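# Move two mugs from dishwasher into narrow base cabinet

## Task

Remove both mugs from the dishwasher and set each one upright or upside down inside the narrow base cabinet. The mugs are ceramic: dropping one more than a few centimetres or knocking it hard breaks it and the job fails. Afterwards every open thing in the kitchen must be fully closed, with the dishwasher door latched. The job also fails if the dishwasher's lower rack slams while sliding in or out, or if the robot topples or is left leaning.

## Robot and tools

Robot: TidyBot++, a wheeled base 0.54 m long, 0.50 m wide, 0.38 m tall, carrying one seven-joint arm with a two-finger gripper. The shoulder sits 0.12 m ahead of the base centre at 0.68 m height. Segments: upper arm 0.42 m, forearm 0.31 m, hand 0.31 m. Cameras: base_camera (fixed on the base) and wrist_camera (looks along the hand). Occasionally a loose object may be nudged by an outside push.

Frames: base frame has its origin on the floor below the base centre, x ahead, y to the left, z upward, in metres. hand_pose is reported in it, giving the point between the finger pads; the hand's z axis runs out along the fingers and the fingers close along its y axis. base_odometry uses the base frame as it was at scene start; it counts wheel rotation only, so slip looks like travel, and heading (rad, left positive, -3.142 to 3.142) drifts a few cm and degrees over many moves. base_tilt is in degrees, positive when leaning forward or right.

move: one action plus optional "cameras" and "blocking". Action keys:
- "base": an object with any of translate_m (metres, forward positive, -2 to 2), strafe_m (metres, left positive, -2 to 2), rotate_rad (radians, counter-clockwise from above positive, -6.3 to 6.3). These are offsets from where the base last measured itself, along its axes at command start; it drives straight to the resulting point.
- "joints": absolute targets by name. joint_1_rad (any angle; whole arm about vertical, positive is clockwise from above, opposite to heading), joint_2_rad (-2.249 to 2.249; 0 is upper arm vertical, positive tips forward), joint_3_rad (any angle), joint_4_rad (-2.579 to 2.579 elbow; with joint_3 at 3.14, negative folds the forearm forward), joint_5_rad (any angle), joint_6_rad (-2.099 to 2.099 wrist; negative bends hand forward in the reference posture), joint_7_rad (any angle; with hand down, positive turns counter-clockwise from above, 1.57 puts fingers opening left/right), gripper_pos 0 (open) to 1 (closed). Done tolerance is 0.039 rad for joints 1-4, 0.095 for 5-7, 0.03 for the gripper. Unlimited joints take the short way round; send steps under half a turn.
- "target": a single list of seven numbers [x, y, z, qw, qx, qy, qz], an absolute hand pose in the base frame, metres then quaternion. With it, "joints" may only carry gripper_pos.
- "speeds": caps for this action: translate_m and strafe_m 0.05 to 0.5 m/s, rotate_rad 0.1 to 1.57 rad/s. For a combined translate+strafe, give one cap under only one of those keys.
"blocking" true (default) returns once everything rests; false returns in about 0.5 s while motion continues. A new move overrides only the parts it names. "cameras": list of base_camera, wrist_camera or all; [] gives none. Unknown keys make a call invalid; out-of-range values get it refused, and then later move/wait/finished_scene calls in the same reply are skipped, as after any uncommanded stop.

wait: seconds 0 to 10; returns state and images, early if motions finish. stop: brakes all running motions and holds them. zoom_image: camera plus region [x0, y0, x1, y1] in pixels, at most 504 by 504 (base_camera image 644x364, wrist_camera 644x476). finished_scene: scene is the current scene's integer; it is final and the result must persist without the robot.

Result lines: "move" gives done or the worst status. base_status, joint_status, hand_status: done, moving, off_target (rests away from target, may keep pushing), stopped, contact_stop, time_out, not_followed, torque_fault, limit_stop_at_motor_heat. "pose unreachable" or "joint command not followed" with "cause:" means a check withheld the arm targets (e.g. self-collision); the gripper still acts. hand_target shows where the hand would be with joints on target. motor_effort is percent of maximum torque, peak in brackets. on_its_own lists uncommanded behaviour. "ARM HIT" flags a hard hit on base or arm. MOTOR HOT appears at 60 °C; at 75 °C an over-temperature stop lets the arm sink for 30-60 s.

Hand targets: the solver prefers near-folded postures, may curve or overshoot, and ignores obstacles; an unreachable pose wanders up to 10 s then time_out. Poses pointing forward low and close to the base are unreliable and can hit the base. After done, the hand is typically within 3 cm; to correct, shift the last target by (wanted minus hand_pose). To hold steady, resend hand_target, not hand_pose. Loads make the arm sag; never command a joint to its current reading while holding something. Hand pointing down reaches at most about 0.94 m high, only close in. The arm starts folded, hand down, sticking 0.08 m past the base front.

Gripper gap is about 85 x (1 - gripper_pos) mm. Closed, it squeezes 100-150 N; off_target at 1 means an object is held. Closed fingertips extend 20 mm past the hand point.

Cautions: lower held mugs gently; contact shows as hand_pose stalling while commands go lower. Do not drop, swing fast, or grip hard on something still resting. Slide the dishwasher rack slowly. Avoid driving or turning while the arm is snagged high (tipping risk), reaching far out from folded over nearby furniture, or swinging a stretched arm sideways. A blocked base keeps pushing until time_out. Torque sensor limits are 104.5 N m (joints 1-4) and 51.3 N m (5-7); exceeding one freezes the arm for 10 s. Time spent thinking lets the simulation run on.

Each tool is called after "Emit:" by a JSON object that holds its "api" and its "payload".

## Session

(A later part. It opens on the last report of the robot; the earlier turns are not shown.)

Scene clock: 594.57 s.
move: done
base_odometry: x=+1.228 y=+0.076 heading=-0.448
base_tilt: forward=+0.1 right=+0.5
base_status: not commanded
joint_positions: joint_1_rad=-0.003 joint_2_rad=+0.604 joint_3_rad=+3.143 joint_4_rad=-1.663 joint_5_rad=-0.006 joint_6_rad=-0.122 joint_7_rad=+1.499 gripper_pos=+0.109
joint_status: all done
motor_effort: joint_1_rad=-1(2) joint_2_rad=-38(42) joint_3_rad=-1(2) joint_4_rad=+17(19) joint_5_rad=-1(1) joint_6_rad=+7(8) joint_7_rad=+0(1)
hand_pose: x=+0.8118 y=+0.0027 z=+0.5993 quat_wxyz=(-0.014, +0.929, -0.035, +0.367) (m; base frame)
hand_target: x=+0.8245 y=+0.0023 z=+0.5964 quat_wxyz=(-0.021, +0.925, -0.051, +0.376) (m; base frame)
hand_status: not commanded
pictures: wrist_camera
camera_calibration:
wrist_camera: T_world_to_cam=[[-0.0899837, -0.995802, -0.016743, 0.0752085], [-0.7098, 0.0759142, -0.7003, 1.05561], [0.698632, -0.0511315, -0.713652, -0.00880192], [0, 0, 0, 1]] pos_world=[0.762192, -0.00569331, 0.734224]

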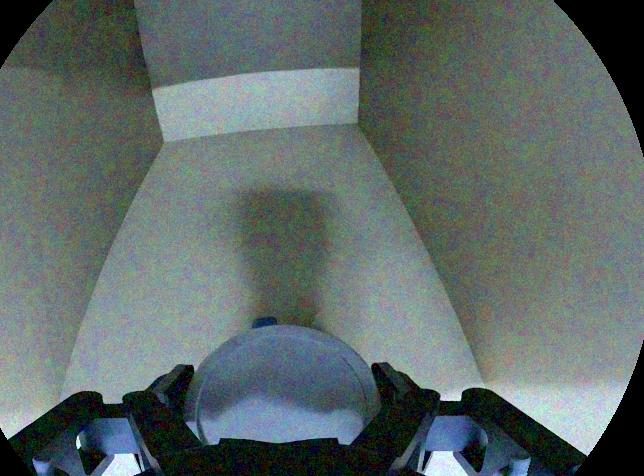

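Emit:
{"api": "move", "payload": {"joints": {"joint_2_rad": 0.655, "joint_4_rad": -1.64, "joint_6_rad": -0.10}, "cameras": []}}

Emit:
{"api": "move", "payload": {"joints": {"joint_2_rad": 0.675, "joint_4_rad": -1.64, "joint_6_rad": -0.10}, "cameras": ["all"]}}

Scene clock: 598.90 s.
move: off_target
base_odometry: x=+1.228 y=+0.076 heading=-0.448
base_tilt: forward=+0.1 right=+0.5
base_status: not commanded
joint_positions: joint_1_rad=-0.003 joint_2_rad=+0.609 joint_3_rad=+3.143 joint_4_rad=-1.656 joint_5_rad=-0.006 joint_6_rad=-0.121 joint_7_rad=+1.499 gripper_pos=+0.109
joint_status: joint_2_rad off_target (ended at +0.609, target +0.655); the others done
motor_effort: joint_1_rad=-1(2) joint_2_rad=-36(38) joint_3_rad=-2(2) joint_4_rad=+15(17) joint_5_rad=-1(1) joint_6_rad=+6(8) joint_7_rad=+0(1)
hand_pose: x=+0.8148 y=+0.0027 z=+0.5991 quat_wxyz=(-0.015, +0.929, -0.035, +0.368) (m; base frame)
hand_target: x=+0.8222 y=+0.0023 z=+0.5788 quat_wxyz=(-0.021, +0.930, -0.051, +0.364) (m; base frame)
hand_status: not commanded
pictures: none
No camera images: "cameras" was empty.

Scene clock: 599.50 s.
move: off_target
base_odometry: x=+1.228 y=+0.076 heading=-0.448
base_tilt: forward=+0.1 right=+0.5
base_status: not commanded
joint_positions: joint_1_rad=-0.003 joint_2_rad=+0.614 joint_3_rad=+3.143 joint_4_rad=-1.649 joint_5_rad=-0.006 joint_6_rad=-0.121 joint_7_rad=+1.499 gripper_pos=+0.109
joint_status: joint_2_rad off_target (ended at +0.614, target +0.675); the others done
motor_effort: joint_1_rad=-1(2) joint_2_rad=-32(35) joint_3_rad=+0(2) joint_4_rad=+14(16) joint_5_rad=-1(1) joint_6_rad=+5(6) joint_7_rad=+0(1)
hand_pose: x=+0.8174 y=+0.0027 z=+0.5988 quat_wxyz=(-0.015, +0.928, -0.035, +0.370) (m; base frame)
hand_target: x=+0.8200 y=+0.0023 z=+0.5647 quat_wxyz=(-0.020, +0.933, -0.051, +0.355) (m; base frame)
hand_status: not commanded
pictures: base_camera, wrist_camera
camera_calibration:
wrist_camera: T_world_to_cam=[[-0.0898906, -0.995803, -0.0172077, 0.0759074], [-0.706123, 0.0759068, -0.704009, 1.0585], [0.702361, -0.0511331, -0.709982, -0.0182837], [0, 0, 0, 1]] pos_world=[0.767095, -0.00569332, 0.733518]

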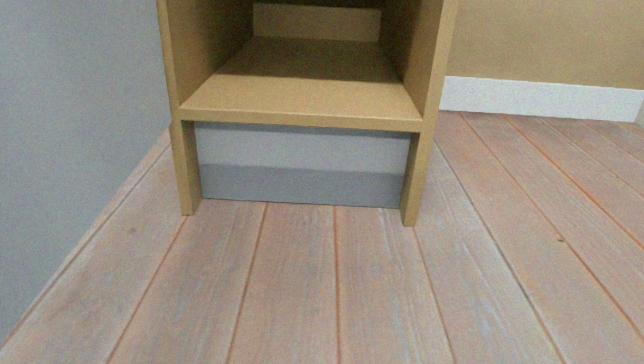

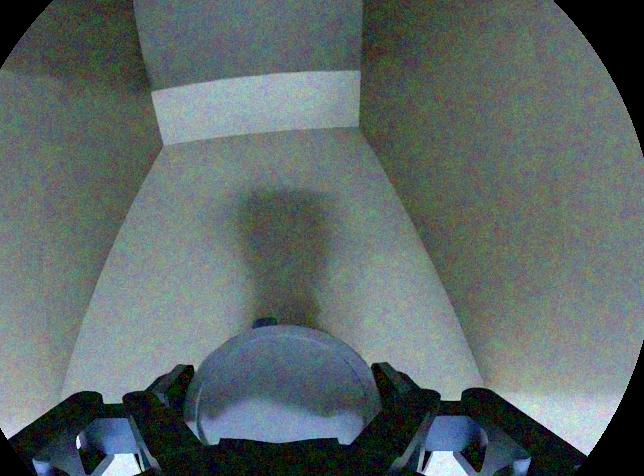

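Emit:
{"api": "move", "payload": {"joints": {"joint_2_rad": 0.64, "joint_4_rad": -1.645, "joint_6_rad": -0.11}, "cameras": []}}

Emit:
{"api": "move", "payload": {"joints": {"gripper_pos": 0.0}, "cameras": ["wrist_camera"]}}

Emit:
{"api": "zoom_image", "payload": {"camera": "wrist_camera", "region": [130, 270, 430, 476]}}

Scene clock: 610.33 s.
move: done
base_odometry: x=+1.228 y=+0.076 heading=-0.448
base_tilt: forward=+0.2 right=+0.4
base_status: not commanded
joint_positions: joint_1_rad=-0.003 joint_2_rad=+0.614 joint_3_rad=+3.143 joint_4_rad=-1.649 joint_5_rad=-0.006 joint_6_rad=-0.121 joint_7_rad=+1.499 gripper_pos=+0.109
joint_status: all done
motor_effort: joint_1_rad=-1(2) joint_2_rad=-36(37) joint_3_rad=-1(2) joint_4_rad=+15(16) joint_5_rad=-1(1) joint_6_rad=+6(7) joint_7_rad=-1(1)
hand_pose: x=+0.8175 y=+0.0027 z=+0.5992 quat_wxyz=(-0.015, +0.928, -0.035, +0.370) (m; base frame)
hand_target: x=+0.8192 y=+0.0023 z=+0.5849 quat_wxyz=(-0.021, +0.930, -0.051, +0.364) (m; base frame)
hand_status: not commanded
pictures: none
No camera images: "cameras" was empty.

Scene clock: 611.13 s.
move: done
base_odometry: x=+1.228 y=+0.076 heading=-0.448
base_tilt: forward=+0.1 right=+0.5
base_status: not commanded
joint_positions: joint_1_rad=-0.003 joint_2_rad=+0.628 joint_3_rad=+3.143 joint_4_rad=-1.649 joint_5_rad=-0.006 joint_6_rad=-0.121 joint_7_rad=+1.498 gripper_pos=+0.000
joint_status: all done
motor_effort: joint_1_rad=-1(2) joint_2_rad=-40(42) joint_3_rad=-1(2) joint_4_rad=+18(18) joint_5_rad=-1(1) joint_6_rad=+7(8) joint_7_rad=+0(1)
hand_pose: x=+0.8163 y=+0.0027 z=+0.5896 quat_wxyz=(-0.014, +0.931, -0.035, +0.363) (m; base frame)
hand_target: x=+0.8192 y=+0.0023 z=+0.5849 quat_wxyz=(-0.021, +0.930, -0.051, +0.364) (m; base frame)
hand_status: not commanded
pictures: wrist_camera
camera_calibration:
wrist_camera: T_world_to_cam=[[-0.0906106, -0.99575, -0.0165074, 0.075859], [-0.715319, 0.0766068, -0.694587, 1.05311], [0.692899, -0.0511289, -0.71922, -0.0108334], [0, 0, 0, 1]] pos_world=[0.767686, -0.00569238, 0.724934]

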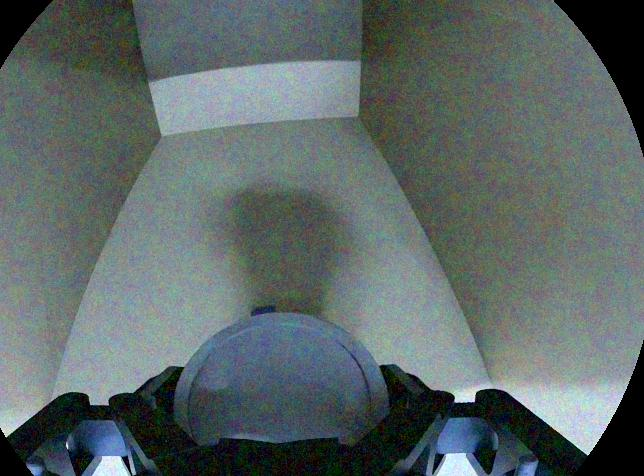

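Scaled by 1.680.

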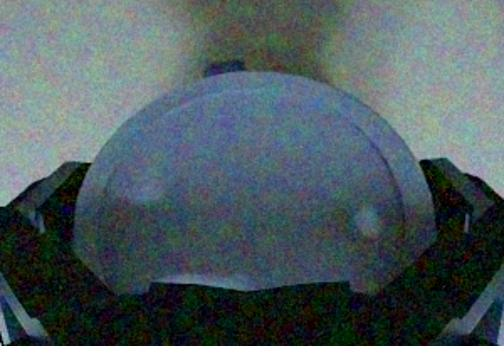

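Emit:
{"api": "move", "payload": {"joints": {"joint_2_rad": 0.575, "joint_4_rad": -1.665, "joint_6_rad": -0.15}, "cameras": []}}

Emit:
{"api": "move", "payload": {"joints": {"joint_2_rad": 0.525, "joint_4_rad": -1.69, "joint_6_rad": -0.18}, "cameras": ["wrist_camera"]}}

Scene clock: 617.80 s.
move: done
base_odometry: x=+1.228 y=+0.076 heading=-0.448
base_tilt: forward=+0.1 right=+0.5
base_status: not commanded
joint_positions: joint_1_rad=-0.003 joint_2_rad=+0.568 joint_3_rad=+3.143 joint_4_rad=-1.657 joint_5_rad=-0.006 joint_6_rad=-0.123 joint_7_rad=+1.498 gripper_pos=+0.000
joint_status: all done
motor_effort: joint_1_rad=-1(2) joint_2_rad=-39(43) joint_3_rad=-1(1) joint_4_rad=+18(19) joint_5_rad=-1(1) joint_6_rad=+7(8) joint_7_rad=+0(1)
hand_pose: x=+0.8166 y=+0.0027 z=+0.6270 quat_wxyz=(-0.015, +0.922, -0.035, +0.386) (m; base frame)
hand_target: x=+0.8069 y=+0.0023 z=+0.6125 quat_wxyz=(-0.021, +0.929, -0.051, +0.366) (m; base frame)
hand_status: not commanded
pictures: none
No camera images: "cameras" was empty.

Scene clock: 618.63 s.
move: done
base_odometry: x=+1.228 y=+0.076 heading=-0.448
base_tilt: forward=+0.2 right=+0.5
base_status: not commanded
joint_positions: joint_1_rad=-0.003 joint_2_rad=+0.522 joint_3_rad=+3.143 joint_4_rad=-1.681 joint_5_rad=-0.006 joint_6_rad=-0.138 joint_7_rad=+1.498 gripper_pos=+0.000
joint_status: all done
motor_effort: joint_1_rad=-1(2) joint_2_rad=-38(41) joint_3_rad=-1(1) joint_4_rad=+18(19) joint_5_rad=-1(1) joint_6_rad=+7(8) joint_7_rad=+0(1)
hand_pose: x=+0.8059 y=+0.0027 z=+0.6440 quat_wxyz=(-0.016, +0.920, -0.035, +0.389) (m; base frame)
hand_target: x=+0.7926 y=+0.0023 z=+0.6286 quat_wxyz=(-0.021, +0.930, -0.051, +0.364) (m; base frame)
hand_status: not commanded
pictures: wrist_camera
camera_calibration:
wrist_camera: T_world_to_cam=[[-0.0895376, -0.995744, -0.0218206, 0.0784126], [-0.675416, 0.0768058, -0.733427, 1.07636], [0.731981, -0.0509312, -0.679418, -0.021602], [0, 0, 0, 1]] pos_world=[0.749825, -0.00569219, 0.776467]

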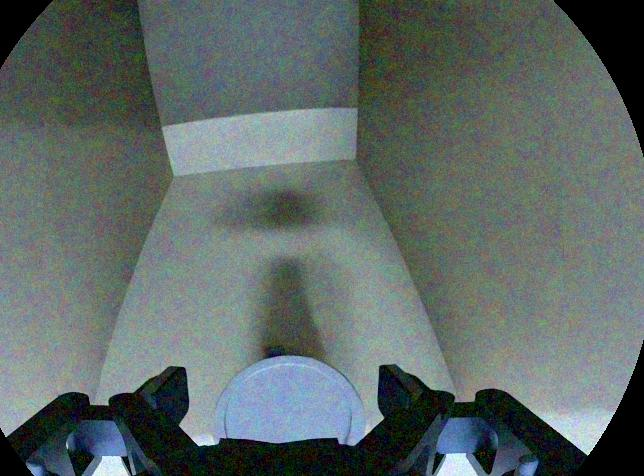

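Emit:
{"api": "move", "payload": {"base": {"translate_m": -0.35}, "speeds": {"translate_m": 0.25}, "cameras": ["wrist_camera"]}}

Scene clock: 623.90 s.
move: done
base_odometry: x=+0.913 y=+0.228 heading=-0.447
base_tilt: forward=+0.1 right=+0.5
base_status: done
joint_positions: joint_1_rad=-0.003 joint_2_rad=+0.518 joint_3_rad=+3.143 joint_4_rad=-1.684 joint_5_rad=-0.006 joint_6_rad=-0.139 joint_7_rad=+1.498 gripper_pos=+0.000
joint_status: not commanded
motor_effort: joint_1_rad=-1(6) joint_2_rad=-38(40) joint_3_rad=+0(4) joint_4_rad=+18(19) joint_5_rad=+0(1) joint_6_rad=+8(8) joint_7_rad=+0(1)
hand_pose: x=+0.8045 y=+0.0027 z=+0.6451 quat_wxyz=(-0.016, +0.920, -0.035, +0.389) (m; base frame)
hand_target: x=+0.7926 y=+0.0023 z=+0.6286 quat_wxyz=(-0.021, +0.930, -0.051, +0.364) (m; base frame)
hand_status: not commanded
pictures: wrist_camera
camera_calibration:
wrist_camera: T_world_to_cam=[[-0.0894651, -0.995749, -0.0219052, 0.0783205], [-0.675317, 0.0768116, -0.733517, 1.07615], [0.732081, -0.0508312, -0.679318, -0.02005], [0, 0, 0, 1]] pos_world=[0.748425, -0.00569222, 0.777467]

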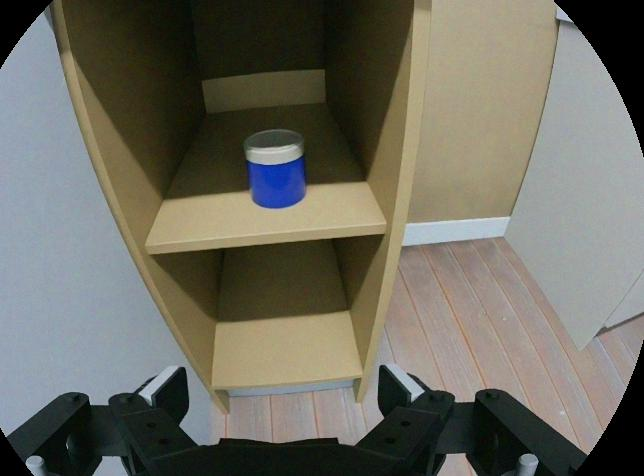

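Emit:
{"api": "move", "payload": {"joints": {"joint_1_rad": 0, "joint_2_rad": -0.334, "joint_3_rad": 3.14, "joint_4_rad": -2.1, "joint_5_rad": 0, "joint_6_rad": -0.3, "joint_7_rad": 1.46}, "cameras": []}}

Emit:
{"api": "move", "payload": {"base": {"translate_m": 0.408, "strafe_m": 0.482, "rotate_rad": 2.65}, "cameras": ["all"]}}

Scene clock: 671.20 s.
move: done
base_odometry: x=+0.913 y=+0.228 heading=-0.447
base_tilt: forward=+0.1 right=+0.5
base_status: not commanded
joint_positions: joint_1_rad=-0.003 joint_2_rad=-0.329 joint_3_rad=+3.143 joint_4_rad=-2.088 joint_5_rad=-0.006 joint_6_rad=-0.248 joint_7_rad=+1.498 gripper_pos=+0.000
joint_status: all done
motor_effort: joint_1_rad=-1(2) joint_2_rad=-9(40) joint_3_rad=+0(2) joint_4_rad=+22(23) joint_5_rad=+0(2) joint_6_rad=+9(10) joint_7_rad=+0(1)
hand_pose: x=+0.5740 y=+0.0024 z=+0.8896 quat_wxyz=(-0.022, +0.843, -0.032, +0.537) (m; base frame)
hand_target: x=+0.5633 y=+0.0021 z=+0.8704 quat_wxyz=(-0.029, +0.858, -0.047, +0.511) (m; base frame)
hand_status: not commanded
pictures: none
No camera images: "cameras" was empty.

Scene clock: 674.77 s.
move: done
base_odometry: x=+1.489 y=+0.486 heading=+2.202
base_tilt: forward=+0.1 right=+0.4
base_status: done
joint_positions: joint_1_rad=-0.003 joint_2_rad=-0.332 joint_3_rad=+3.142 joint_4_rad=-2.090 joint_5_rad=-0.006 joint_6_rad=-0.250 joint_7_rad=+1.498 gripper_pos=+0.000
joint_status: not commanded
motor_effort: joint_1_rad=-1(3) joint_2_rad=-9(13) joint_3_rad=+1(4) joint_4_rad=+22(23) joint_5_rad=+0(1) joint_6_rad=+9(10) joint_7_rad=+1(1)
hand_pose: x=+0.5728 y=+0.0029 z=+0.8899 quat_wxyz=(-0.022, +0.843, -0.031, +0.537) (m; base frame)
hand_target: x=+0.5633 y=+0.0021 z=+0.8704 quat_wxyz=(-0.029, +0.858, -0.047, +0.511) (m; base frame)
hand_status: not commanded
pictures: base_camera, wrist_camera
camera_calibration:
wrist_camera: T_world_to_cam=[[-0.0756431, -0.995808, -0.051431, 0.0814158], [-0.397339, 0.0774091, -0.914401, 1.10094], [0.914549, -0.0487326, -0.401529, -0.035784], [0, 0, 0, 1]] pos_world=[0.476332, -0.00589219, 0.996521]

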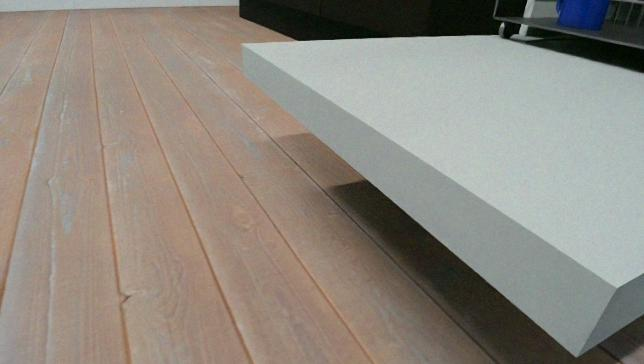

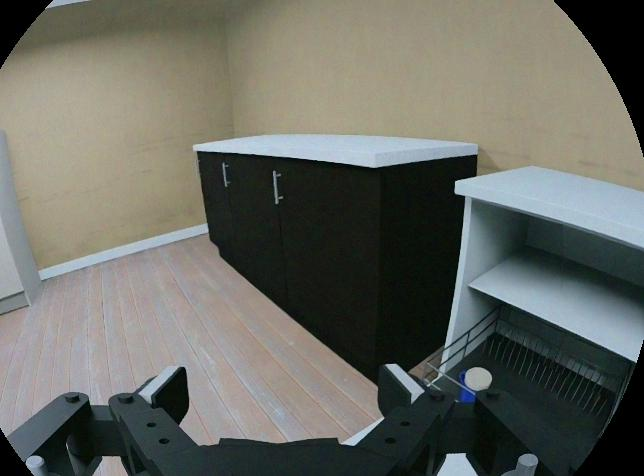

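Emit:
{"api": "move", "payload": {"base": {"strafe_m": -0.53}, "joints": {"joint_1_rad": 0, "joint_2_rad": 0.24, "joint_3_rad": 3.14, "joint_4_rad": -1.766, "joint_5_rad": 0, "joint_6_rad": -0.44, "joint_7_rad": 1.46}, "cameras": ["all"]}}

Scene clock: 686.10 s.
move: done
base_odometry: x=+1.917 y=+0.799 heading=+2.203
base_tilt: forward=+0.1 right=+0.4
base_status: done
joint_positions: joint_1_rad=-0.001 joint_2_rad=+0.229 joint_3_rad=+3.144 joint_4_rad=-1.795 joint_5_rad=-0.006 joint_6_rad=-0.389 joint_7_rad=+1.498 gripper_pos=+0.000
joint_status: all done
motor_effort: joint_1_rad=-2(4) joint_2_rad=-28(30) joint_3_rad=+0(3) joint_4_rad=+20(23) joint_5_rad=-1(1) joint_6_rad=+7(9) joint_7_rad=+0(1)
hand_pose: x=+0.7042 y=+0.0013 z=+0.7211 quat_wxyz=(-0.014, +0.934, -0.036, +0.355) (m; base frame)
hand_target: x=+0.7035 y=+0.0022 z=+0.7190 quat_wxyz=(-0.019, +0.939, -0.051, +0.340) (m; base frame)
hand_status: not commanded
pictures: base_camera, wrist_camera
camera_calibration:
wrist_camera: T_world_to_cam=[[-0.0926196, -0.995573, -0.0160159, 0.0676128], [-0.727061, 0.0786119, -0.682057, 1.06364], [0.680297, -0.0515274, -0.731123, 0.178776], [0, 0, 0, 1]] pos_world=[0.657974, -0.00708955, 0.857254]

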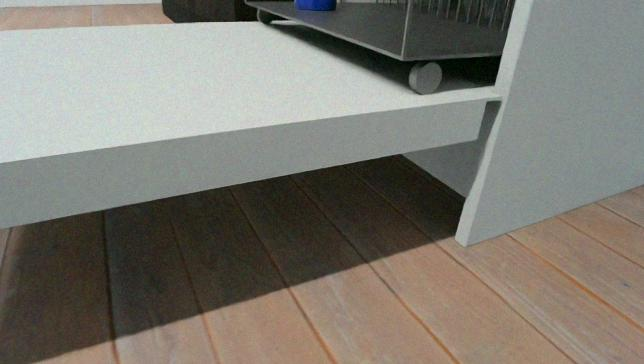

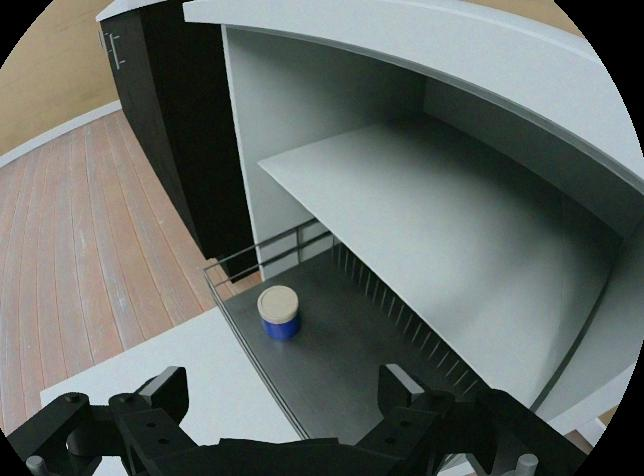

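Emit:
{"api": "zoom_image", "payload": {"camera": "wrist_camera", "region": [230, 260, 330, 360]}}

Scaled by 5.040.

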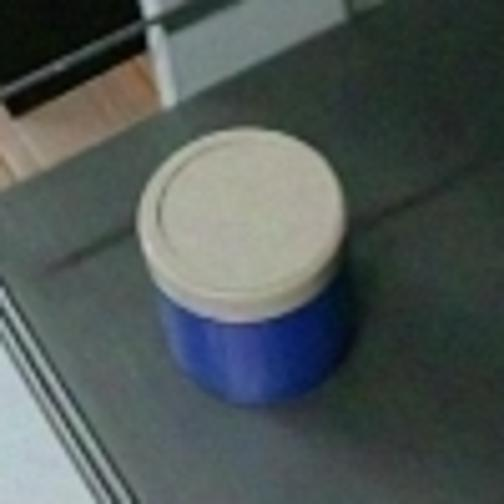

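Emit:
{"api": "move", "payload": {"base": {"translate_m": 0.10, "strafe_m": 0.017}, "speeds": {"translate_m": 0.2}, "joints": {"joint_1_rad": 0, "joint_2_rad": 1.105, "joint_3_rad": 3.14, "joint_4_rad": -1.49, "joint_5_rad": 0, "joint_6_rad": 0.23, "joint_7_rad": 1.46}, "cameras": ["all"]}}

Emit:
{"api": "zoom_image", "payload": {"camera": "wrist_camera", "region": [130, 270, 430, 476]}}

Scene clock: 706.30 s.
move: done
base_odometry: x=+1.844 y=+0.870 heading=+2.202
base_tilt: forward=+0.1 right=+0.6
base_status: done
joint_positions: joint_1_rad=-0.001 joint_2_rad=+1.090 joint_3_rad=+3.144 joint_4_rad=-1.516 joint_5_rad=-0.006 joint_6_rad=+0.191 joint_7_rad=+1.498 gripper_pos=+0.000
joint_status: all done
motor_effort: joint_1_rad=-1(2) joint_2_rad=-47(50) joint_3_rad=-1(2) joint_4_rad=+13(22) joint_5_rad=+0(2) joint_6_rad=+7(8) joint_7_rad=+1(1)
hand_pose: x=+0.8592 y=+0.0004 z=+0.3732 quat_wxyz=(-0.012, +0.934, -0.036, +0.355) (m; base frame)
hand_target: x=+0.8765 y=+0.0023 z=+0.3802 quat_wxyz=(-0.022, +0.924, -0.051, +0.378) (m; base frame)
hand_status: not commanded
pictures: base_camera, wrist_camera
camera_calibration:
wrist_camera: T_world_to_cam=[[-0.0937056, -0.995528, -0.0119853, 0.0748382], [-0.727867, 0.0767152, -0.681414, 0.939534], [0.679286, -0.0551286, -0.7318, -0.179901], [0, 0, 0, 1]] pos_world=[0.813072, -0.00749076, 0.509458]

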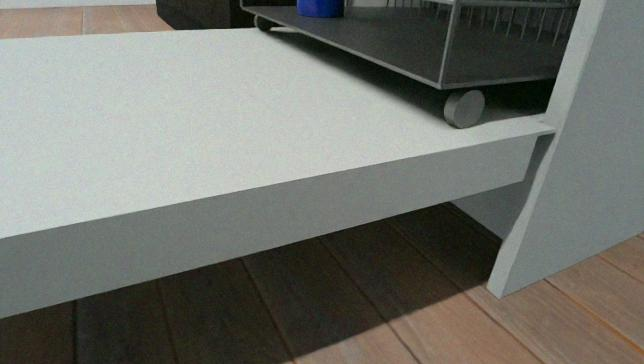

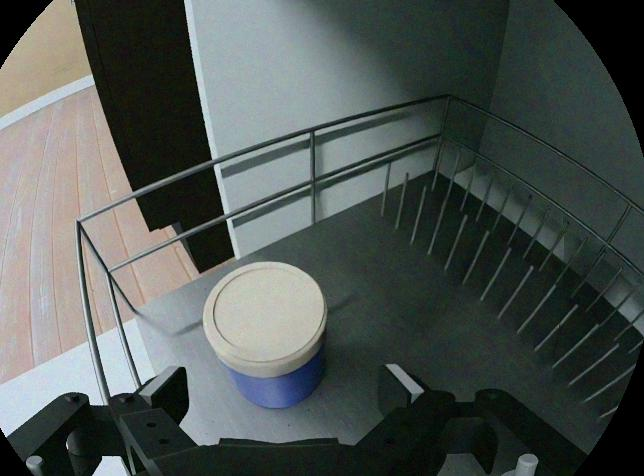

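Scaled by 1.680.

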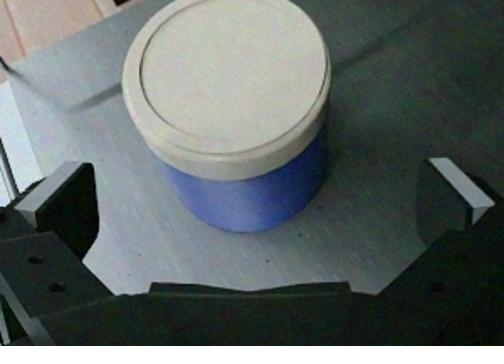

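Emit:
{"api": "move", "payload": {"base": {"strafe_m": 0.0085}, "joints": {"joint_1_rad": 0, "joint_2_rad": 1.185, "joint_3_rad": 3.14, "joint_4_rad": -1.357, "joint_5_rad": 0, "joint_6_rad": 0.11, "joint_7_rad": 1.46}, "cameras": ["wrist_camera"]}}

Emit:
{"api": "zoom_image", "payload": {"camera": "wrist_camera", "region": [130, 270, 430, 476]}}

Scene clock: 718.60 s.
move: done
base_odometry: x=+1.837 y=+0.865 heading=+2.202
base_tilt: forward=+0.1 right=+0.5
base_status: done
joint_positions: joint_1_rad=-0.002 joint_2_rad=+1.164 joint_3_rad=+3.143 joint_4_rad=-1.381 joint_5_rad=-0.006 joint_6_rad=+0.155 joint_7_rad=+1.498 gripper_pos=+0.000
joint_status: all done
motor_effort: joint_1_rad=-1(6) joint_2_rad=-50(51) joint_3_rad=-1(3) joint_4_rad=+14(14) joint_5_rad=-1(1) joint_6_rad=+7(8) joint_7_rad=+0(1)
hand_pose: x=+0.8944 y=+0.0015 z=+0.3604 quat_wxyz=(-0.013, +0.930, -0.035, +0.366) (m; base frame)
hand_target: x=+0.8890 y=+0.0023 z=+0.3445 quat_wxyz=(-0.020, +0.936, -0.052, +0.347) (m; base frame)
hand_status: not commanded
pictures: wrist_camera
camera_calibration:
wrist_camera: T_world_to_cam=[[-0.0920466, -0.995643, -0.0149436, 0.0786095], [-0.710874, 0.0762139, -0.699178, 0.947504], [0.69727, -0.0537339, -0.714792, -0.235343], [0, 0, 0, 1]] pos_world=[0.844889, -0.00659195, 0.495427]

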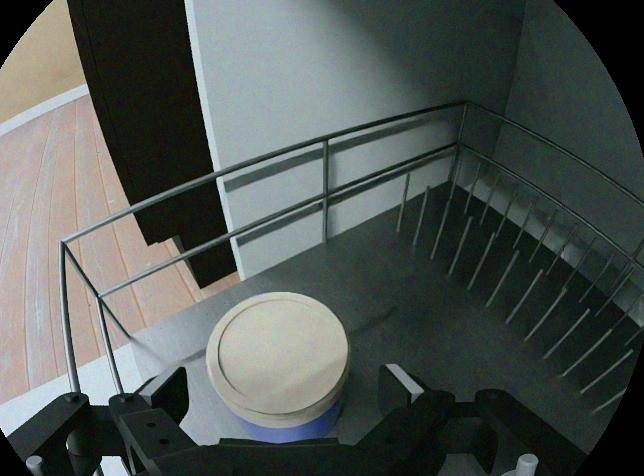

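Scaled by 1.680.

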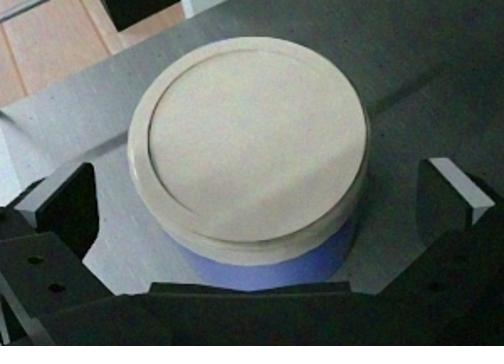

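Emit:
{"api": "move", "payload": {"base": {"strafe_m": 0.002}, "joints": {"joint_1_rad": 0, "joint_2_rad": 1.252, "joint_3_rad": 3.14, "joint_4_rad": -1.263, "joint_5_rad": 0, "joint_6_rad": 0.08, "joint_7_rad": 1.46}, "cameras": ["wrist_camera"]}}

Emit:
{"api": "zoom_image", "payload": {"camera": "wrist_camera", "region": [130, 270, 430, 476]}}

Scene clock: 740.93 s.
move: done
base_odometry: x=+1.836 y=+0.864 heading=+2.202
base_tilt: forward=+0.2 right=+0.5
base_status: done
joint_positions: joint_1_rad=-0.002 joint_2_rad=+1.232 joint_3_rad=+3.143 joint_4_rad=-1.286 joint_5_rad=-0.006 joint_6_rad=+0.129 joint_7_rad=+1.498 gripper_pos=+0.000
joint_status: all done
motor_effort: joint_1_rad=-1(5) joint_2_rad=-51(53) joint_3_rad=-1(3) joint_4_rad=+14(16) joint_5_rad=+0(1) joint_6_rad=+7(8) joint_7_rad=+0(1)
hand_pose: x=+0.9123 y=+0.0017 z=+0.3392 quat_wxyz=(-0.014, +0.929, -0.035, +0.367) (m; base frame)
hand_target: x=+0.9050 y=+0.0023 z=+0.3223 quat_wxyz=(-0.020, +0.937, -0.052, +0.345) (m; base frame)
hand_status: not commanded
pictures: wrist_camera
camera_calibration:
wrist_camera: T_world_to_cam=[[-0.0918011, -0.995657, -0.0155109, 0.0801767], [-0.7093, 0.0763154, -0.700763, 0.944573], [0.698903, -0.0533289, -0.713225, -0.265051], [0, 0, 0, 1]] pos_world=[0.862591, -0.00639196, 0.474124]

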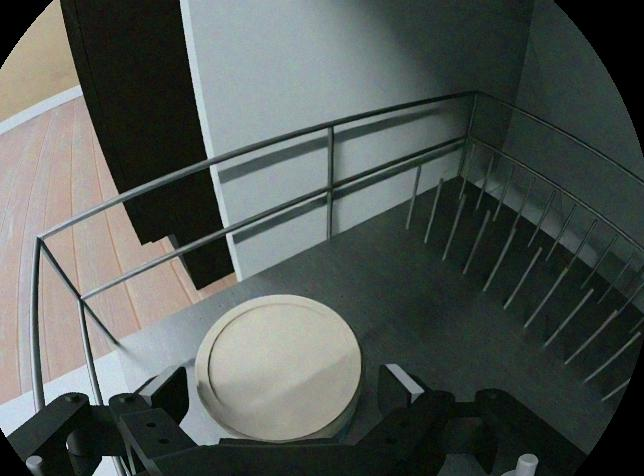

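Scaled by 1.680.

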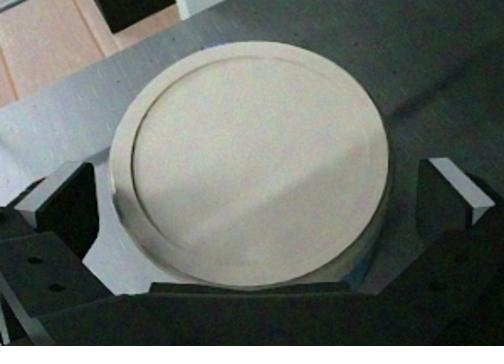

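Emit:
{"api": "move", "payload": {"base": {"strafe_m": 0.0015}, "joints": {"joint_1_rad": 0, "joint_2_rad": 1.3, "joint_3_rad": 3.14, "joint_4_rad": -1.2, "joint_5_rad": 0, "joint_6_rad": 0.05, "joint_7_rad": 1.46}, "cameras": ["wrist_camera"]}}

Emit:
{"api": "zoom_image", "payload": {"camera": "wrist_camera", "region": [130, 270, 430, 476]}}

Scene clock: 760.73 s.
move: done
base_odometry: x=+1.834 y=+0.863 heading=+2.201
base_tilt: forward=+0.1 right=+0.4
base_status: done
joint_positions: joint_1_rad=-0.002 joint_2_rad=+1.279 joint_3_rad=+3.143 joint_4_rad=-1.221 joint_5_rad=-0.006 joint_6_rad=+0.100 joint_7_rad=+1.498 gripper_pos=+0.000
joint_status: all done
motor_effort: joint_1_rad=-1(5) joint_2_rad=-52(53) joint_3_rad=-1(3) joint_4_rad=+14(15) joint_5_rad=+0(1) joint_6_rad=+7(7) joint_7_rad=+0(1)
hand_pose: x=+0.9201 y=+0.0018 z=+0.3210 quat_wxyz=(-0.013, +0.931, -0.035, +0.362) (m; base frame)
hand_target: x=+0.9111 y=+0.0023 z=+0.3028 quat_wxyz=(-0.020, +0.939, -0.052, +0.338) (m; base frame)
hand_status: not commanded
pictures: wrist_camera
camera_calibration:
wrist_camera: T_world_to_cam=[[-0.0917731, -0.995673, -0.0146213, 0.0804349], [-0.717699, 0.076316, -0.692159, 0.942299], [0.69028, -0.0530279, -0.721597, -0.272809], [0, 0, 0, 1]] pos_world=[0.871983, -0.00629207, 0.456539]

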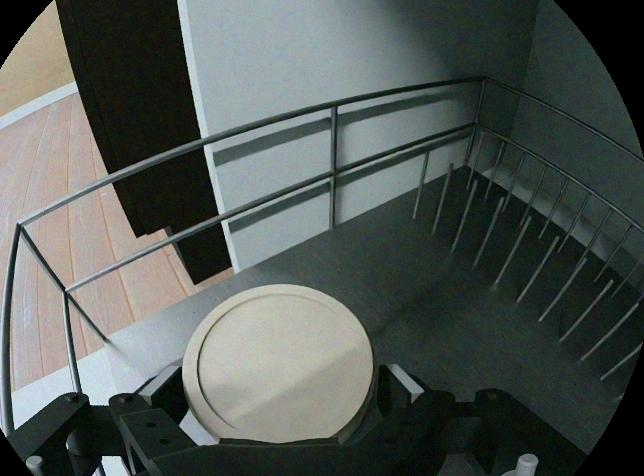

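Scaled by 1.680.

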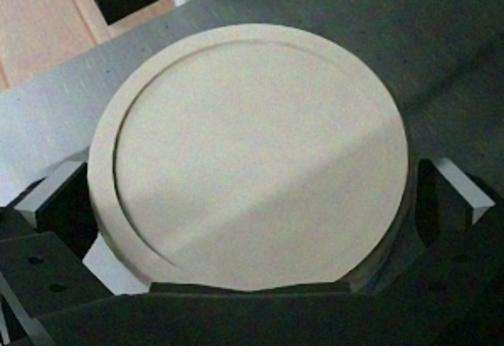

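Emit:
{"api": "move", "payload": {"base": {"translate_m": 0.009}, "cameras": ["wrist_camera"]}}

Emit:
{"api": "zoom_image", "payload": {"camera": "wrist_camera", "region": [130, 270, 430, 476]}}

Emit:
{"api": "move", "payload": {"joints": {"gripper_pos": 0.12}, "cameras": ["wrist_camera"]}}

Scene clock: 767.30 s.
move: done
base_odometry: x=+1.829 y=+0.870 heading=+2.202
base_tilt: forward=+0.1 right=+0.5
base_status: done
joint_positions: joint_1_rad=-0.002 joint_2_rad=+1.281 joint_3_rad=+3.143 joint_4_rad=-1.219 joint_5_rad=-0.006 joint_6_rad=+0.098 joint_7_rad=+1.498 gripper_pos=+0.000
joint_status: not commanded
motor_effort: joint_1_rad=-1(5) joint_2_rad=-52(54) joint_3_rad=-1(3) joint_4_rad=+14(16) joint_5_rad=-1(1) joint_6_rad=+7(8) joint_7_rad=+0(1)
hand_pose: x=+0.9205 y=+0.0019 z=+0.3207 quat_wxyz=(-0.013, +0.932, -0.035, +0.362) (m; base frame)
hand_target: x=+0.9111 y=+0.0023 z=+0.3028 quat_wxyz=(-0.020, +0.939, -0.052, +0.338) (m; base frame)
hand_status: not commanded
pictures: wrist_camera
camera_calibration:
wrist_camera: T_world_to_cam=[[-0.0918593, -0.995664, -0.0146331, 0.0805572], [-0.718131, 0.07642, -0.691699, 0.942618], [0.689819, -0.0530306, -0.722037, -0.272766], [0, 0, 0, 1]] pos_world=[0.872483, -0.00629193, 0.456239]

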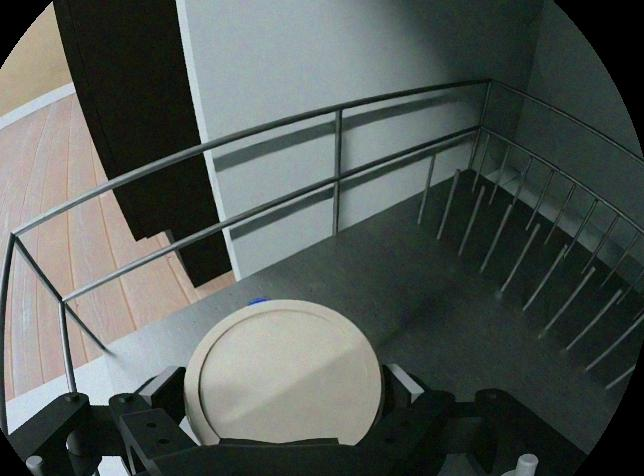

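Scaled by 1.680.

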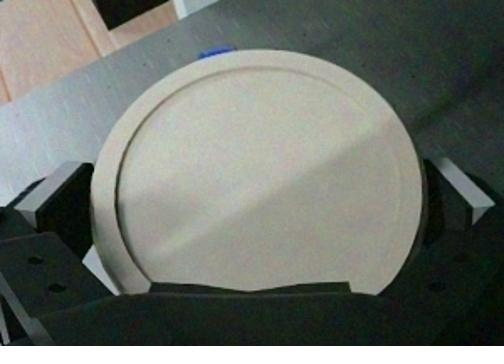

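Scene clock: 767.83 s.
move: done
base_odometry: x=+1.829 y=+0.870 heading=+2.202
base_tilt: forward=+0.1 right=+0.4
base_status: not commanded
joint_positions: joint_1_rad=-0.002 joint_2_rad=+1.279 joint_3_rad=+3.143 joint_4_rad=-1.219 joint_5_rad=-0.006 joint_6_rad=+0.098 joint_7_rad=+1.498 gripper_pos=+0.103
joint_status: all done
motor_effort: joint_1_rad=-1(3) joint_2_rad=-50(52) joint_3_rad=-1(3) joint_4_rad=+14(15) joint_5_rad=-1(1) joint_6_rad=+6(7) joint_7_rad=+0(1)
hand_pose: x=+0.9210 y=+0.0019 z=+0.3219 quat_wxyz=(-0.013, +0.931, -0.035, +0.362) (m; base frame)
hand_target: x=+0.9111 y=+0.0023 z=+0.3028 quat_wxyz=(-0.020, +0.939, -0.052, +0.338) (m; base frame)
hand_status: not commanded
pictures: wrist_camera
camera_calibration:
wrist_camera: T_world_to_cam=[[-0.0918371, -0.995665, -0.0147424, 0.0806315], [-0.717298, 0.0764159, -0.692564, 0.943262], [0.690688, -0.0530284, -0.721206, -0.27332], [0, 0, 0, 1]] pos_world=[0.872783, -0.00629194, 0.457338]

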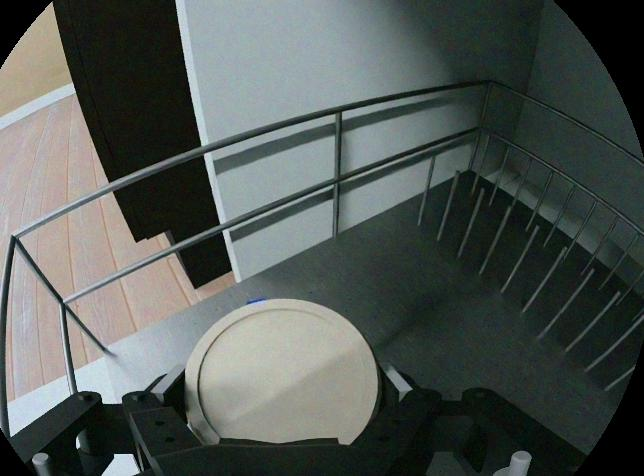

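Emit:
{"api": "move", "payload": {"joints": {"gripper_pos": 0.33}, "cameras": []}}

Emit:
{"api": "move", "payload": {"joints": {"joint_2_rad": 1.25, "joint_4_rad": -1.23, "joint_6_rad": 0.045}, "cameras": ["wrist_camera"]}}

Emit:
{"api": "move", "payload": {"joints": {"joint_2_rad": 1.195, "joint_4_rad": -1.262, "joint_6_rad": 0.035}, "cameras": ["wrist_camera"]}}

Emit:
{"api": "move", "payload": {"joints": {"joint_2_rad": 1.10, "joint_4_rad": -1.33, "joint_6_rad": 0.012}, "cameras": ["wrist_camera"]}}

Scene clock: 777.20 s.
move: off_target
base_odometry: x=+1.829 y=+0.870 heading=+2.202
base_tilt: forward=+0.2 right=+0.5
base_status: not commanded
joint_positions: joint_1_rad=-0.002 joint_2_rad=+1.279 joint_3_rad=+3.143 joint_4_rad=-1.219 joint_5_rad=-0.006 joint_6_rad=+0.098 joint_7_rad=+1.498 gripper_pos=+0.113
joint_status: gripper_pos off_target (ended at +0.113, target +0.330)
motor_effort: joint_1_rad=-1(2) joint_2_rad=-50(50) joint_3_rad=+0(2) joint_4_rad=+14(15) joint_5_rad=-1(1) joint_6_rad=+6(7) joint_7_rad=+0(0)
hand_pose: x=+0.9210 y=+0.0019 z=+0.3221 quat_wxyz=(-0.013, +0.931, -0.035, +0.362) (m; base frame)
hand_target: x=+0.9111 y=+0.0023 z=+0.3028 quat_wxyz=(-0.020, +0.939, -0.052, +0.338) (m; base frame)
hand_status: not commanded
pictures: none
No camera images: "cameras" was empty.

Scene clock: 777.93 s.
move: done
base_odometry: x=+1.829 y=+0.870 heading=+2.202
base_tilt: forward=+0.1 right=+0.5
base_status: not commanded
joint_positions: joint_1_rad=-0.002 joint_2_rad=+1.267 joint_3_rad=+3.143 joint_4_rad=-1.233 joint_5_rad=-0.006 joint_6_rad=+0.084 joint_7_rad=+1.498 gripper_pos=+0.113
joint_status: all done
motor_effort: joint_1_rad=-1(2) joint_2_rad=-55(55) joint_3_rad=-2(2) joint_4_rad=+16(17) joint_5_rad=-1(1) joint_6_rad=+8(9) joint_7_rad=+0(1)
hand_pose: x=+0.9153 y=+0.0019 z=+0.3231 quat_wxyz=(-0.013, +0.934, -0.036, +0.355) (m; base frame)
hand_target: x=+0.9135 y=+0.0023 z=+0.3297 quat_wxyz=(-0.020, +0.937, -0.052, +0.345) (m; base frame)
hand_status: not commanded
pictures: wrist_camera
camera_calibration:
wrist_camera: T_world_to_cam=[[-0.0919907, -0.99567, -0.0133717, 0.0798336], [-0.728102, 0.0764183, -0.681196, 0.94624], [0.679268, -0.0529277, -0.731979, -0.254495], [0, 0, 0, 1]] pos_world=[0.869173, -0.00629197, 0.459357]

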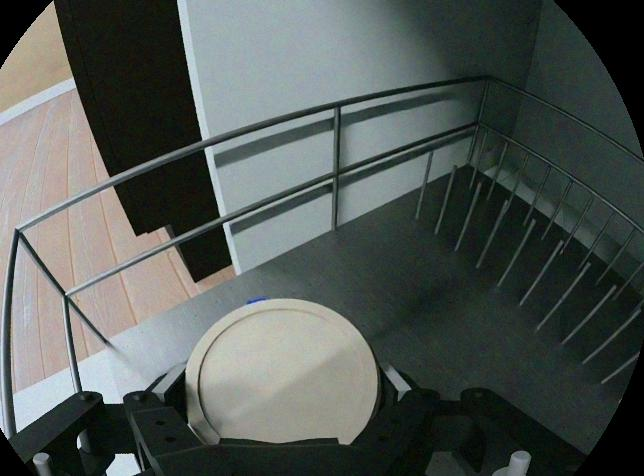

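Scene clock: 778.87 s.
move: done
base_odometry: x=+1.829 y=+0.870 heading=+2.202
base_tilt: forward=+0.1 right=+0.5
base_status: not commanded
joint_positions: joint_1_rad=-0.002 joint_2_rad=+1.211 joint_3_rad=+3.143 joint_4_rad=-1.267 joint_5_rad=-0.006 joint_6_rad=+0.069 joint_7_rad=+1.498 gripper_pos=+0.113
joint_status: all done
motor_effort: joint_1_rad=-1(2) joint_2_rad=-56(59) joint_3_rad=-1(2) joint_4_rad=+17(18) joint_5_rad=-1(1) joint_6_rad=+8(9) joint_7_rad=+0(1)
hand_pose: x=+0.9146 y=+0.0019 z=+0.3510 quat_wxyz=(-0.013, +0.933, -0.036, +0.358) (m; base frame)
hand_target: x=+0.9144 y=+0.0023 z=+0.3586 quat_wxyz=(-0.020, +0.935, -0.052, +0.352) (m; base frame)
hand_status: not commanded
pictures: wrist_camera
camera_calibration:
wrist_camera: T_world_to_cam=[[-0.0919777, -0.995662, -0.0140381, 0.0803782], [-0.72364, 0.0765197, -0.685923, 0.962377], [0.684022, -0.0529311, -0.727539, -0.239569], [0, 0, 0, 1]] pos_world=[0.867677, -0.00629184, 0.486949]

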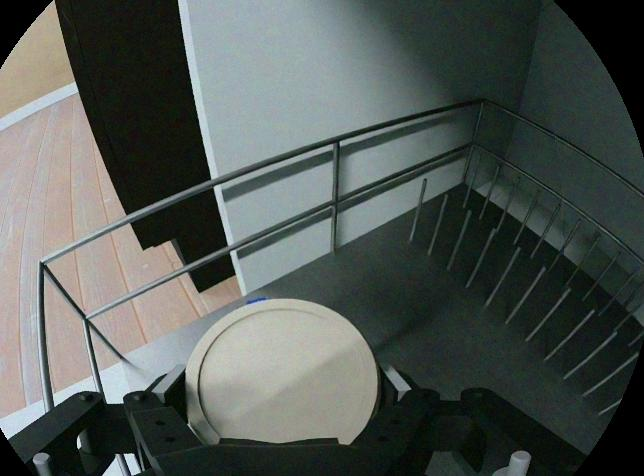

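Scene clock: 780.07 s.
move: done
base_odometry: x=+1.829 y=+0.870 heading=+2.202
base_tilt: forward=+0.1 right=+0.6
base_status: not commanded
joint_positions: joint_1_rad=-0.002 joint_2_rad=+1.109 joint_3_rad=+3.143 joint_4_rad=-1.334 joint_5_rad=-0.006 joint_6_rad=+0.046 joint_7_rad=+1.498 gripper_pos=+0.113
joint_status: all done
motor_effort: joint_1_rad=-1(2) joint_2_rad=-55(58) joint_3_rad=-1(2) joint_4_rad=+17(18) joint_5_rad=+0(1) joint_6_rad=+9(10) joint_7_rad=+0(0)
hand_pose: x=+0.9089 y=+0.0019 z=+0.3994 quat_wxyz=(-0.014, +0.931, -0.036, +0.364) (m; base frame)
hand_target: x=+0.9054 y=+0.0023 z=+0.4013 quat_wxyz=(-0.020, +0.934, -0.052, +0.353) (m; base frame)
hand_status: not commanded
pictures: wrist_camera
camera_calibration:
wrist_camera: T_world_to_cam=[[-0.0918017, -0.99566, -0.0152977, 0.0808915], [-0.715228, 0.0766187, -0.694679, 0.987251], [0.692836, -0.0528313, -0.719158, -0.211811], [0, 0, 0, 1]] pos_world=[0.860285, -0.00629174, 0.534734]

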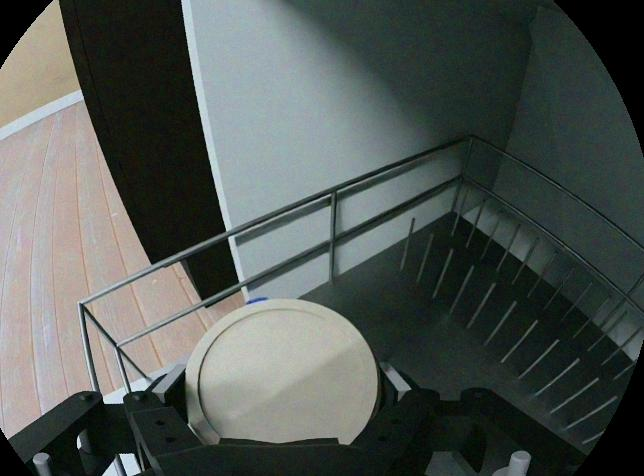

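Emit:
{"api": "move", "payload": {"joints": {"joint_2_rad": 1.015, "joint_4_rad": -1.37, "joint_6_rad": -0.03}, "cameras": []}}

Emit:
{"api": "move", "payload": {"joints": {"joint_2_rad": 0.935, "joint_4_rad": -1.41, "joint_6_rad": -0.07}, "cameras": ["wrist_camera"]}}

Scene clock: 787.83 s.
move: done
base_odometry: x=+1.829 y=+0.870 heading=+2.202
base_tilt: forward=+0.1 right=+0.4
base_status: not commanded
joint_positions: joint_1_rad=-0.002 joint_2_rad=+1.025 joint_3_rad=+3.143 joint_4_rad=-1.374 joint_5_rad=-0.006 joint_6_rad=+0.005 joint_7_rad=+1.498 gripper_pos=+0.113
joint_status: all done
motor_effort: joint_1_rad=+0(2) joint_2_rad=-54(57) joint_3_rad=-1(2) joint_4_rad=+18(19) joint_5_rad=-1(1) joint_6_rad=+8(10) joint_7_rad=+1(1)
hand_pose: x=+0.9025 y=+0.0019 z=+0.4398 quat_wxyz=(-0.014, +0.930, -0.036, +0.364) (m; base frame)
hand_target: x=+0.8990 y=+0.0023 z=+0.4426 quat_wxyz=(-0.020, +0.933, -0.052, +0.355) (m; base frame)
hand_status: not commanded
pictures: none
No camera images: "cameras" was empty.

Scene clock: 788.80 s.
move: done
base_odometry: x=+1.829 y=+0.870 heading=+2.202
base_tilt: forward=+0.0 right=+0.5
base_status: not commanded
joint_positions: joint_1_rad=-0.002 joint_2_rad=+0.946 joint_3_rad=+3.143 joint_4_rad=-1.415 joint_5_rad=-0.006 joint_6_rad=-0.035 joint_7_rad=+1.498 gripper_pos=+0.113
joint_status: all done
motor_effort: joint_1_rad=-1(2) joint_2_rad=-52(56) joint_3_rad=-1(2) joint_4_rad=+19(19) joint_5_rad=-1(1) joint_6_rad=+9(10) joint_7_rad=+0(0)
hand_pose: x=+0.8926 y=+0.0020 z=+0.4755 quat_wxyz=(-0.014, +0.931, -0.036, +0.364) (m; base frame)
hand_target: x=+0.8891 y=+0.0023 z=+0.4792 quat_wxyz=(-0.020, +0.933, -0.052, +0.355) (m; base frame)
hand_status: not commanded
pictures: wrist_camera
camera_calibration:
wrist_camera: T_world_to_cam=[[-0.0917266, -0.995658, -0.0158371, 0.0808256], [-0.714878, 0.0769142, -0.695006, 1.02836], [0.693207, -0.052429, -0.718829, -0.146301], [0, 0, 0, 1]] pos_world=[0.843986, -0.00629149, 0.610833]

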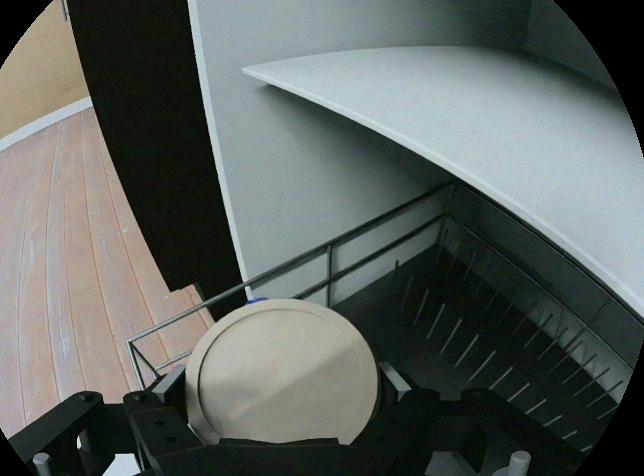

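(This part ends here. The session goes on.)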